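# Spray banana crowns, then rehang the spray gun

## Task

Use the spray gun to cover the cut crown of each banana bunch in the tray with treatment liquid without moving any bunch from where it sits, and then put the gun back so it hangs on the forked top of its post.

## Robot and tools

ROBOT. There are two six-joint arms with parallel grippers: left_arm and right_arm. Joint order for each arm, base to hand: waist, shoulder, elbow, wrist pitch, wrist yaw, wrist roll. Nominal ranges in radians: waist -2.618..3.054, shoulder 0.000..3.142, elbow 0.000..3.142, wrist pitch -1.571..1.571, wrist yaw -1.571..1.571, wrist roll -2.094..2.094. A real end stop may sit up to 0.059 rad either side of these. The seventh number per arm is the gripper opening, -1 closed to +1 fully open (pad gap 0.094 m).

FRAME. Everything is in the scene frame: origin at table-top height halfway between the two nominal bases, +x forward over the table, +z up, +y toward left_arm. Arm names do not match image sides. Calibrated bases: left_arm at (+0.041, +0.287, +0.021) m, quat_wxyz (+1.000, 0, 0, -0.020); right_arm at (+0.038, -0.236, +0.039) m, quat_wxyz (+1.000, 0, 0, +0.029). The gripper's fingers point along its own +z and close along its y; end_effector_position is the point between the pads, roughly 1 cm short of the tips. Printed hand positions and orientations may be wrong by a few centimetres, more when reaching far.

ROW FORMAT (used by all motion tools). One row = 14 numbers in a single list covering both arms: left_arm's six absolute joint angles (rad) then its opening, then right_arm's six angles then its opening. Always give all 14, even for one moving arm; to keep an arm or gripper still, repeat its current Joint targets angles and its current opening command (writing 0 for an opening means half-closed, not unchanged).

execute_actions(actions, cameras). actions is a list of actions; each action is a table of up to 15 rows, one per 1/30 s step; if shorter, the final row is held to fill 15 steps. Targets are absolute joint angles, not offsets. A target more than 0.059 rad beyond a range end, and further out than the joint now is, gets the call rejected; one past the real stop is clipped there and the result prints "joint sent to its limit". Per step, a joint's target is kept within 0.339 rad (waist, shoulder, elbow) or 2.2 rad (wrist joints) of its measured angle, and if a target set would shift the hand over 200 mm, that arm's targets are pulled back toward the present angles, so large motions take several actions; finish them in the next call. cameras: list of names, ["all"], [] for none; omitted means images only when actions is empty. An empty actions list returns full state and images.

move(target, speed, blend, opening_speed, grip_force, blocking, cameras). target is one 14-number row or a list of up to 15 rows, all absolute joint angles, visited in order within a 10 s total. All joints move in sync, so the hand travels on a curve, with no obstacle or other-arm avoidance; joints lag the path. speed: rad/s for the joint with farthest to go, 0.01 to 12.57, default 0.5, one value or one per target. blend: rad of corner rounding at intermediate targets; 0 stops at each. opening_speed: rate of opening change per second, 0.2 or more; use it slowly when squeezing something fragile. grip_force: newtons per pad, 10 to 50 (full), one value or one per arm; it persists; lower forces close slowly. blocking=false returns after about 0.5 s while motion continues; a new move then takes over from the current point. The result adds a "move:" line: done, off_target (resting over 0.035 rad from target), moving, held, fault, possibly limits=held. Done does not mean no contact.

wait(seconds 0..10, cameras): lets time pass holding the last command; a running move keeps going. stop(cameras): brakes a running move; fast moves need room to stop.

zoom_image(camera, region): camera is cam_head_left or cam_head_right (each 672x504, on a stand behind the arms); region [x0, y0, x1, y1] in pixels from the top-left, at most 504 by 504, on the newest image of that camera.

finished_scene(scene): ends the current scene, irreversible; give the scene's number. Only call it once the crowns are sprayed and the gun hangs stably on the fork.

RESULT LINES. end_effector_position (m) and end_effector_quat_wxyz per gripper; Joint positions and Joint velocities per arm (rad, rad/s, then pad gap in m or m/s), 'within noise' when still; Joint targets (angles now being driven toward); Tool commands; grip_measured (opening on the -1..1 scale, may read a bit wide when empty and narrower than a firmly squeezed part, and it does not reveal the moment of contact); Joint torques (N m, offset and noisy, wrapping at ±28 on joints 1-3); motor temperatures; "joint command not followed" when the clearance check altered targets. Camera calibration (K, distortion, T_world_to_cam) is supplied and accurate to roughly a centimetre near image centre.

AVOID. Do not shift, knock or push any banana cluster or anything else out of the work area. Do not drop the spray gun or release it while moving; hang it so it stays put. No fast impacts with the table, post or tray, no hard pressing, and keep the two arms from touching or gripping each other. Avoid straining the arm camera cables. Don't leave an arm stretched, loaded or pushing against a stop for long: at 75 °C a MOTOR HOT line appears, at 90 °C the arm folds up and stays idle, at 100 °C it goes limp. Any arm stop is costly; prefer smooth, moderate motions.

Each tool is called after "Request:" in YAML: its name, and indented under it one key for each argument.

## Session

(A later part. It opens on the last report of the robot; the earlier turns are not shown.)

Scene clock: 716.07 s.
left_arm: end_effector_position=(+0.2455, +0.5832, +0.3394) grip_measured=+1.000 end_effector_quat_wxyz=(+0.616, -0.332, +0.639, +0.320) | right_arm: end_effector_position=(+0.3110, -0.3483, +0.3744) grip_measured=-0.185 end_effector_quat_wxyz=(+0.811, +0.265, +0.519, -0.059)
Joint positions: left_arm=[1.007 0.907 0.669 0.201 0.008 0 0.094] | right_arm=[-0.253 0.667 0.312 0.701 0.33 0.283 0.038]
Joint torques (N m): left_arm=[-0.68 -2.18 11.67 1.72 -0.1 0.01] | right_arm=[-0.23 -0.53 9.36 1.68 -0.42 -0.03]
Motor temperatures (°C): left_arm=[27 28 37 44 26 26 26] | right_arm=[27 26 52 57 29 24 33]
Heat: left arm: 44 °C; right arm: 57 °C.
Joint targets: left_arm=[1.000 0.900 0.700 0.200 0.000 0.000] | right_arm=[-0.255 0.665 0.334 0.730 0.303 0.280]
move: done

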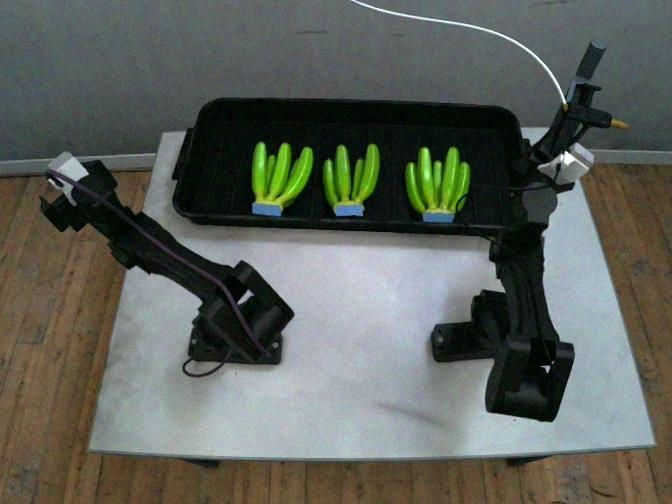

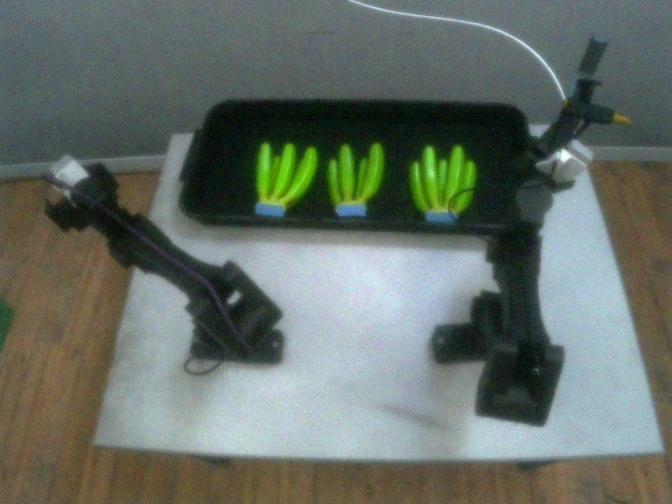

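Request:
move:
  target:
    - [1.0,0.9,0.7,0.2,0,0,1,-0.146,0.62,0.32,0.62,0.41,0.28,-0.35]
    - [1.0,0.9,0.7,0.2,0,0,1,-0.146,0.70,0.30,0.67,0.41,0.28,-0.35]
  speed: 0.15
  blend: [0.01,0]
  cameras: ["all"]

Request:
zoom_image:
  camera: "cam_head_left"
  region: [510, 50, 630, 170]

Request:
zoom_image:
  camera: "cam_head_right"
  region: [510, 50, 630, 170]

Scene clock: 728.43 s.
left_arm: end_effector_position=(+0.2455, +0.5832, +0.3394) grip_measured=+1.000 end_effector_quat_wxyz=(+0.616, -0.332, +0.639, +0.320) | right_arm: end_effector_position=(+0.3237, -0.3389, +0.3487) grip_measured=-0.194 end_effector_quat_wxyz=(+0.780, +0.281, +0.556, -0.060)
Joint positions: left_arm=[1.007 0.907 0.669 0.201 0.008 0 0.094] | right_arm=[-0.156 0.703 0.311 0.643 0.434 0.283 0.038]
Joint torques (N m): left_arm=[-0.75 -2.25 11.7 1.71 -0.09 0.02] | right_arm=[0.8 -0.81 6.74 1.75 -0.39 -0.05]
Motor temperatures (°C): left_arm=[27 28 37 44 26 26 26] | right_arm=[27 26 54 56 29 24 33]
Heat: left arm: 44 °C; right arm: 56 °C.
Joint targets: left_arm=[1.000 0.900 0.700 0.200 0.000 0.000] | right_arm=[-0.146 0.700 0.300 0.670 0.410 0.280]
move: done

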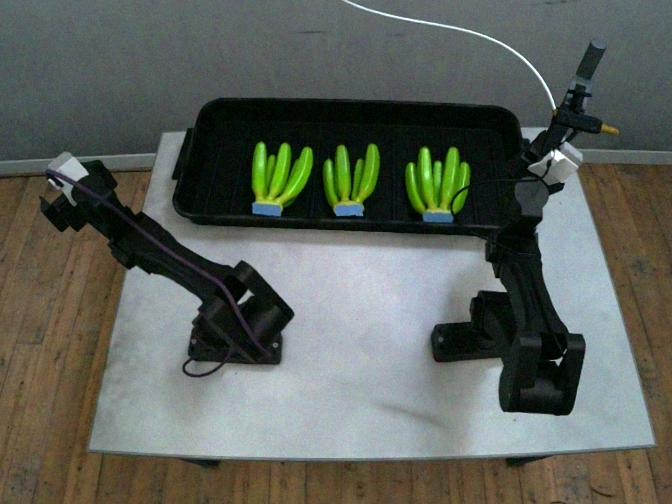

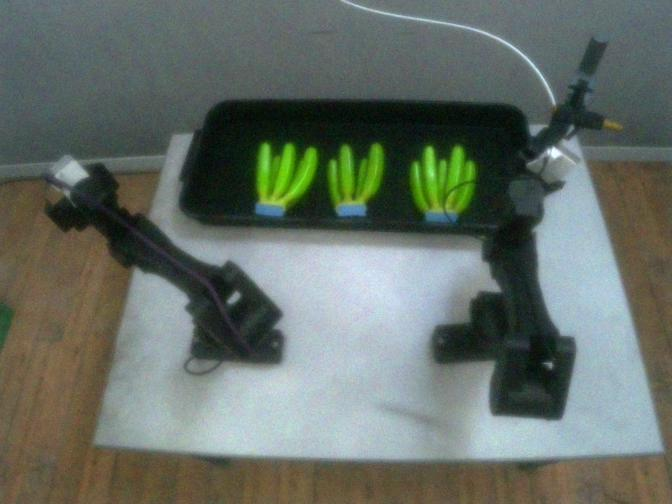

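Scaled by 4.200 from the camera's 672x504 image, which has a finer 960x720 frame.

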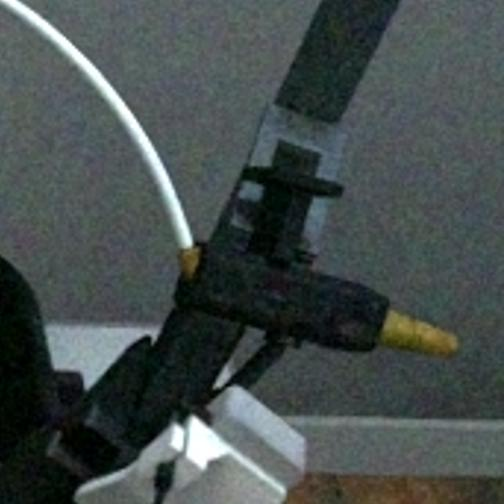

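Scaled by 4.200 from the camera's 672x504 image, which has a finer 960x720 frame.

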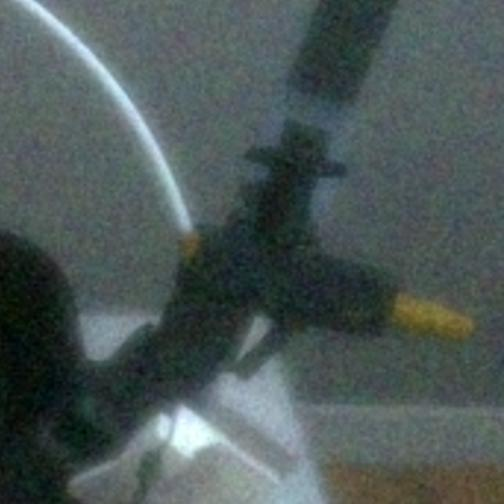

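Request:
move:
  target:
    - [1.0,0.9,0.7,0.2,0,0,1,-0.174,0.835,0.337,0.775,0.385,0.28,-0.35]
    - [1.0,0.9,0.7,0.2,0,0,1,-0.201,0.97,0.37,0.88,0.36,0.28,-0.35]
  speed: 0.12
  blend: [0.02,0]
  cameras: ["all"]

Request:
zoom_image:
  camera: "cam_head_left"
  region: [510, 50, 630, 170]

Request:
zoom_image:
  camera: "cam_head_right"
  region: [510, 50, 630, 170]

Scene clock: 739.80 s.
left_arm: end_effector_position=(+0.2455, +0.5832, +0.3394) grip_measured=+1.000 end_effector_quat_wxyz=(+0.616, -0.332, +0.639, +0.320) | right_arm: end_effector_position=(+0.3567, -0.3533, +0.3339) grip_measured=-0.196 end_effector_quat_wxyz=(+0.775, +0.286, +0.559, -0.073)
Joint positions: left_arm=[1.007 0.907 0.669 0.201 0.008 0 0.094] | right_arm=[-0.199 0.967 0.336 0.865 0.415 0.283 0.038]
Joint torques (N m): left_arm=[-0.69 -2.11 11.67 1.72 -0.1 0.02] | right_arm=[-0.17 -1.7 9.92 1.66 -0.7 -0.01]
Motor temperatures (°C): left_arm=[27 28 37 44 26 26 26] | right_arm=[27 26 53 56 29 24 33]
Heat: left arm: 44 °C; right arm: 56 °C.
Joint targets: left_arm=[1.000 0.900 0.700 0.200 0.000 0.000] | right_arm=[-0.201 0.970 0.370 0.880 0.360 0.280]
move: off_target (right_arm); right_arm: the wrist yaw is farthest, 0.055 rad from its target

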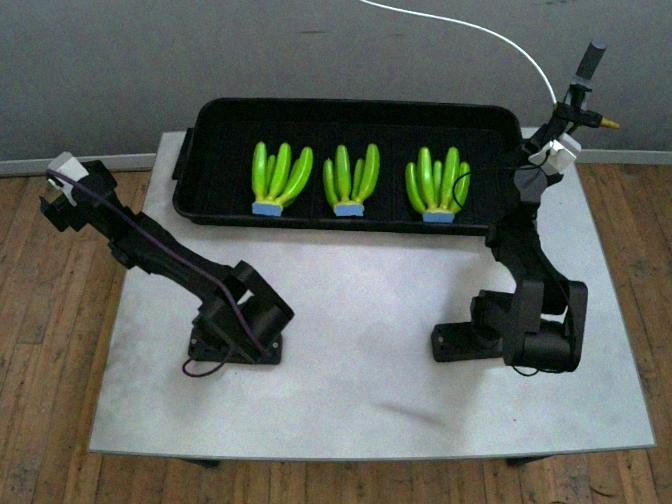

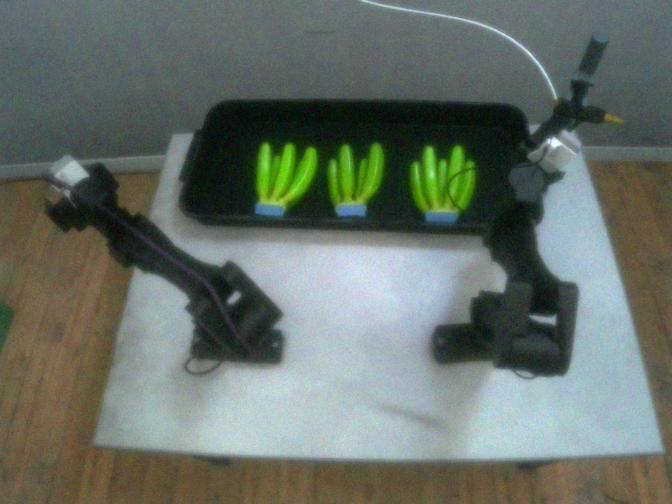

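Scaled by 4.200 from the camera's 672x504 image, which has a finer 960x720 frame.

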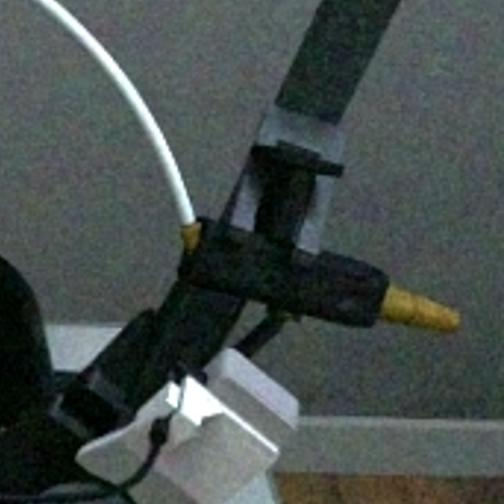

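Scaled by 4.200 from the camera's 672x504 image, which has a finer 960x720 frame.

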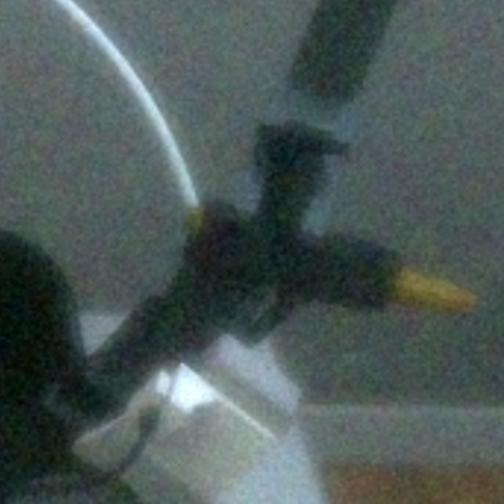

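Request:
move:
  target: [1.0,0.9,0.7,0.2,0,0,1,-0.201,0.975,0.31,0.93,0.38,0.28,-0.35]
  speed: 0.1
  cameras: ["all"]

Request:
zoom_image:
  camera: "cam_head_left"
  region: [530, 60, 630, 160]

Scene clock: 750.40 s.
left_arm: end_effector_position=(+0.2455, +0.5832, +0.3394) grip_measured=+1.000 end_effector_quat_wxyz=(+0.616, -0.332, +0.639, +0.320) | right_arm: end_effector_position=(+0.3563, -0.3534, +0.3353) grip_measured=-0.196 end_effector_quat_wxyz=(+0.780, +0.286, +0.552, -0.071)
Joint positions: left_arm=[1.007 0.907 0.669 0.201 0.008 0 0.094] | right_arm=[-0.199 0.977 0.329 0.899 0.415 0.284 0.038]
Joint torques (N m): left_arm=[-0.68 -2.14 11.66 1.7 -0.1 0.03] | right_arm=[-0.2 -2.22 5.64 1.78 -0.49 -0.04]
Motor temperatures (°C): left_arm=[27 28 37 44 26 26 26] | right_arm=[27 26 54 55 29 24 33]
Heat: left arm: 44 °C; right arm: 55 °C.
Joint targets: left_arm=[1.000 0.900 0.700 0.200 0.000 0.000] | right_arm=[-0.201 0.975 0.310 0.930 0.380 0.280]
move: done

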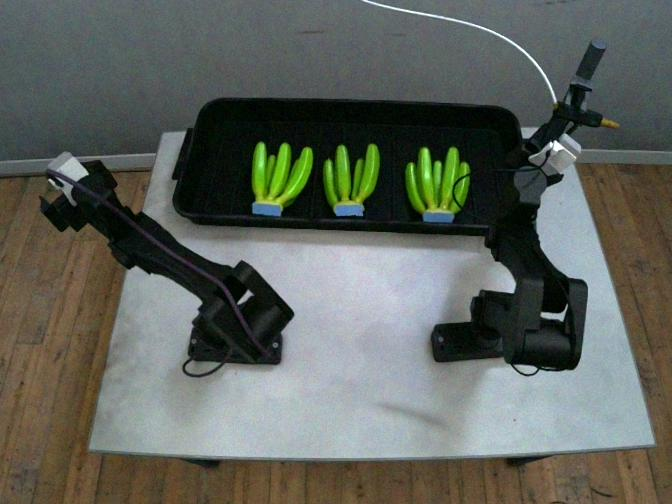

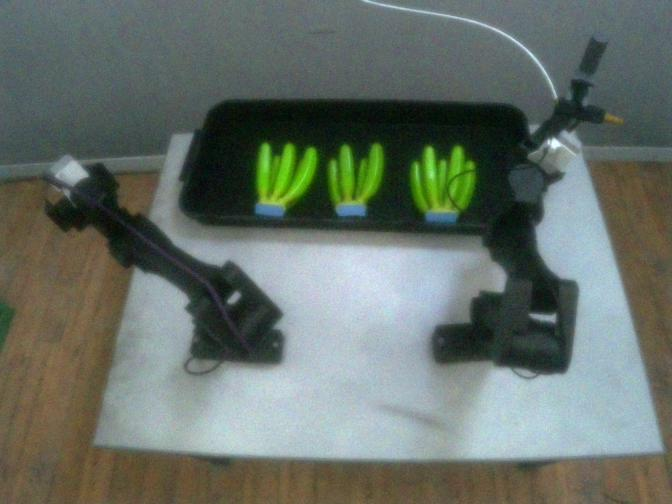

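Scaled by 5.040 from the camera's 672x504 image, which has a finer 960x720 frame.

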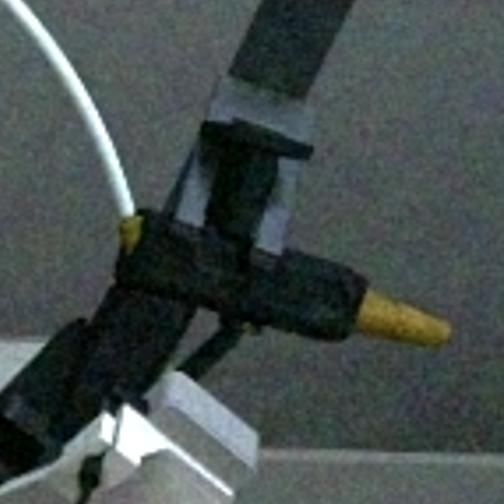

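Request:
move:
  target: [1.0,0.9,0.7,0.2,0,0,1,-0.201,0.98,0.29,0.95,0.39,0.28,0.1]
  opening_speed: 0.25
  speed: 0.05
  cameras: ["all"]

Request:
zoom_image:
  camera: "cam_head_left"
  region: [530, 60, 630, 160]

Scene clock: 758.40 s.
left_arm: end_effector_position=(+0.2455, +0.5832, +0.3394) grip_measured=+1.000 end_effector_quat_wxyz=(+0.616, -0.332, +0.639, +0.320) | right_arm: end_effector_position=(+0.3522, -0.3542, +0.3329) grip_measured=+0.102 end_effector_quat_wxyz=(+0.784, +0.289, +0.545, -0.072)
Joint positions: left_arm=[1.007 0.907 0.669 0.201 0.008 0 0.094] | right_arm=[-0.199 0.977 0.305 0.938 0.424 0.284 0.052]
Joint torques (N m): left_arm=[-0.69 -2.21 11.7 1.7 -0.09 0.04] | right_arm=[-0.24 -1.74 5.94 1.62 -0.5 -0.02]
Motor temperatures (°C): left_arm=[27 28 37 44 26 26 26] | right_arm=[27 26 52 56 29 24 33]
Heat: left arm: 44 °C; right arm: 56 °C.
Joint targets: left_arm=[1.000 0.900 0.700 0.200 0.000 0.000] | right_arm=[-0.201 0.980 0.290 0.950 0.390 0.280]
move: done

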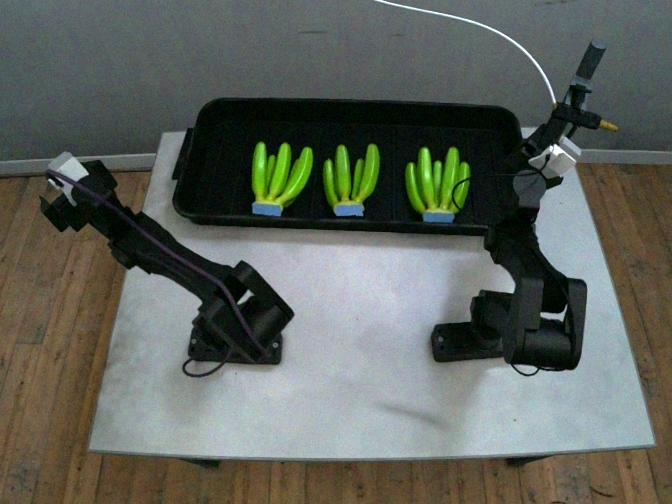

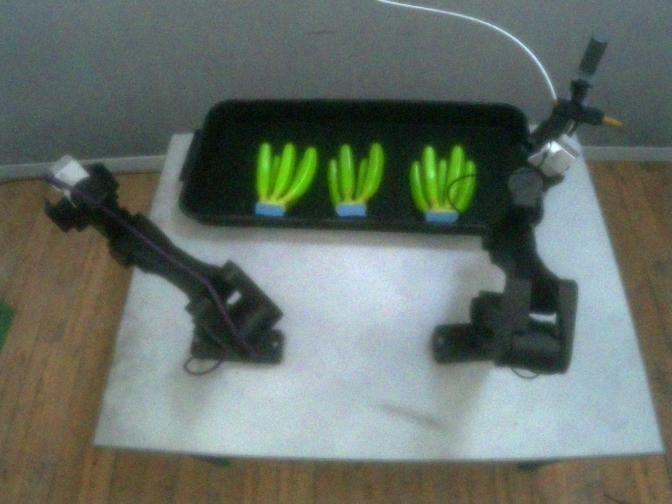

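Scaled by 5.040 from the camera's 672x504 image, which has a finer 960x720 frame.

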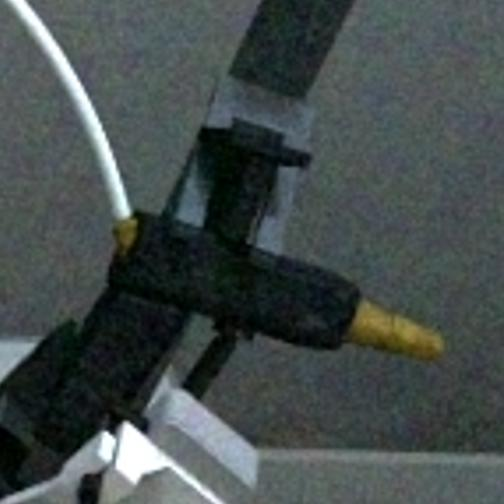

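Request:
move:
  target:
    - [1.0,0.9,0.7,0.2,0,0,1,-0.201,0.98,0.29,0.95,0.39,0.28,1]
    - [1.0,0.9,0.7,0.2,0,0,1,-0.165,0.80,0.25,0.82,0.42,0.28,1]
  opening_speed: 0.5
  speed: 0.08
  cameras: ["all"]

Request:
zoom_image:
  camera: "cam_head_left"
  region: [510, 60, 630, 180]

Scene clock: 774.80 s.
left_arm: end_effector_position=(+0.2455, +0.5832, +0.3394) grip_measured=+1.000 end_effector_quat_wxyz=(+0.616, -0.332, +0.639, +0.320) | right_arm: end_effector_position=(+0.3317, -0.3420, +0.3445) grip_measured=+0.998 end_effector_quat_wxyz=(+0.795, +0.278, +0.536, -0.056)
Joint positions: left_arm=[1.007 0.907 0.669 0.201 0.008 0 0.094] | right_arm=[-0.174 0.812 0.271 0.84 0.415 0.284 0.094]
Joint torques (N m): left_arm=[-0.65 -2.19 11.7 1.7 -0.11 0.02] | right_arm=[0.75 -2.03 5.5 1.29 -0.09 -0.01]
Motor temperatures (°C): left_arm=[27 28 37 44 26 26 26] | right_arm=[27 26 50 55 29 24 32]
Heat: left arm: 44 °C; right arm: 55 °C.
Joint targets: left_arm=[1.000 0.900 0.700 0.200 0.000 0.000] | right_arm=[-0.165 0.800 0.250 0.820 0.420 0.280]
move: done

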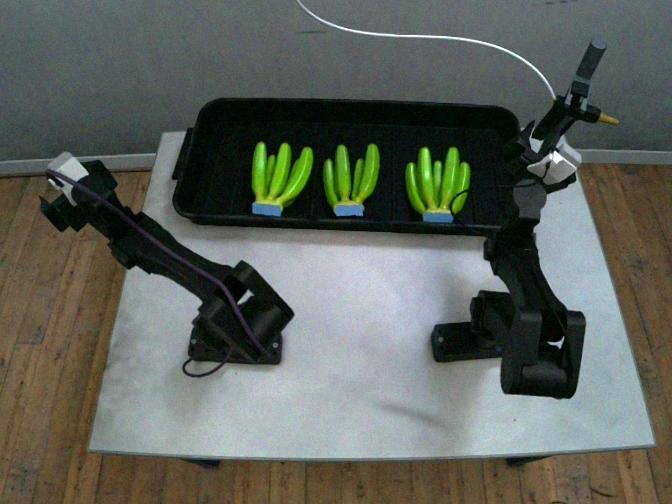

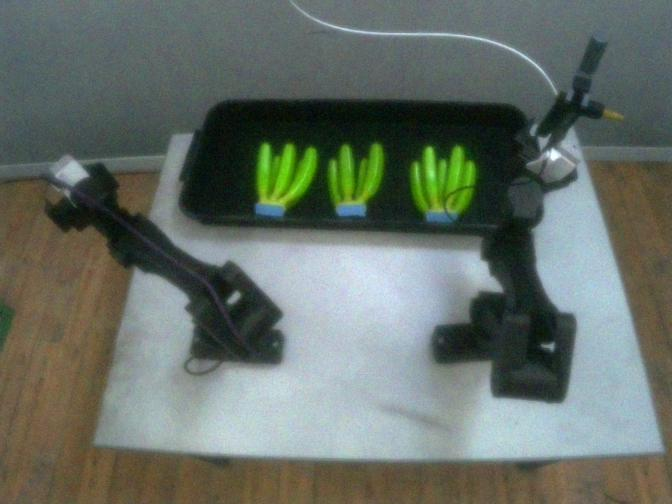

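Scaled by 4.200 from the camera's 672x504 image, which has a finer 960x720 frame.

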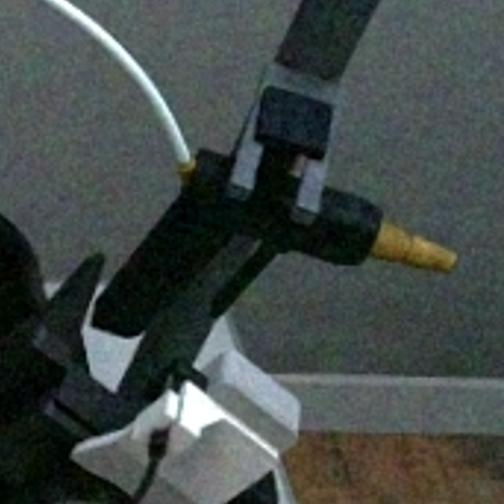

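Hung just as at the start. Back off a bit and finish.

Request:
move:
  target: [1.0,0.9,0.7,0.2,0,0,1,-0.2,0.45,0.3,0.3,0.36,0.28,1]
  speed: 0.25
  cameras: ["cam_head_left"]

Request:
zoom_image:
  camera: "cam_head_left"
  region: [510, 60, 630, 180]

Scene clock: 782.90 s.
left_arm: end_effector_position=(+0.2455, +0.5832, +0.3394) grip_measured=+1.000 end_effector_quat_wxyz=(+0.616, -0.332, +0.639, +0.320) | right_arm: end_effector_position=(+0.2990, -0.3356, +0.3187) grip_measured=+0.998 end_effector_quat_wxyz=(+0.745, +0.270, +0.606, -0.066)
Joint positions: left_arm=[1.007 0.907 0.669 0.201 0.008 0 0.094] | right_arm=[-0.191 0.462 0.271 0.319 0.371 0.284 0.094]
Joint torques (N m): left_arm=[-0.72 -2.21 11.66 1.69 -0.08 0.03] | right_arm=[-0.79 -0.21 10.02 1.39 -0.22 -0.03]
Heat: left arm: 44 °C; right arm: 53 °C.
Joint targets: left_arm=[1.000 0.900 0.700 0.200 0.000 0.000] | right_arm=[-0.200 0.450 0.300 0.300 0.360 0.280]
move: done
Images, in order (width x height): cam_head_left 672x504.

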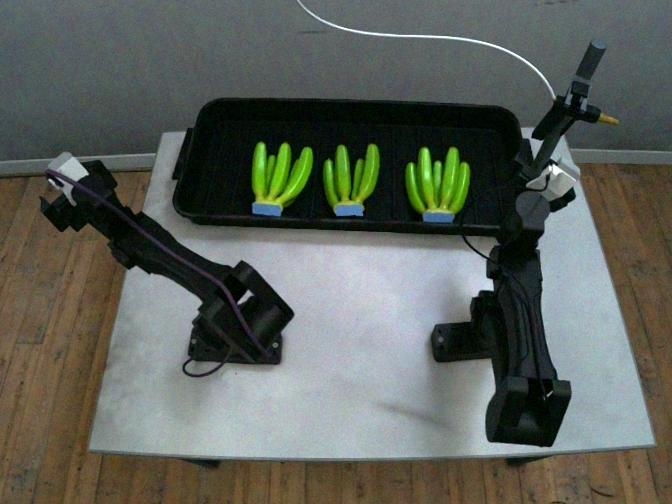

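Scaled by 4.200 from the camera's 672x504 image, which has a finer 960x720 frame.

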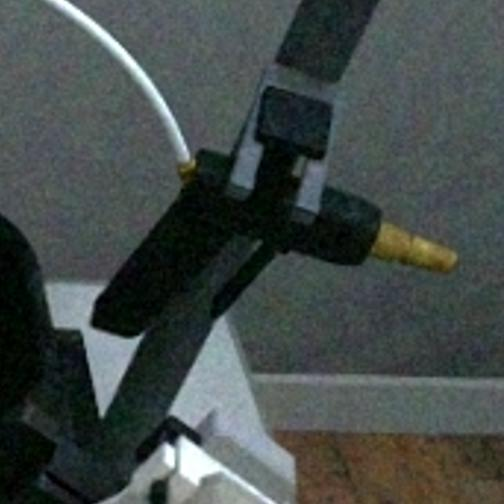

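Request:
finished_scene:
  scene: 2

The scene is finished: the task was done.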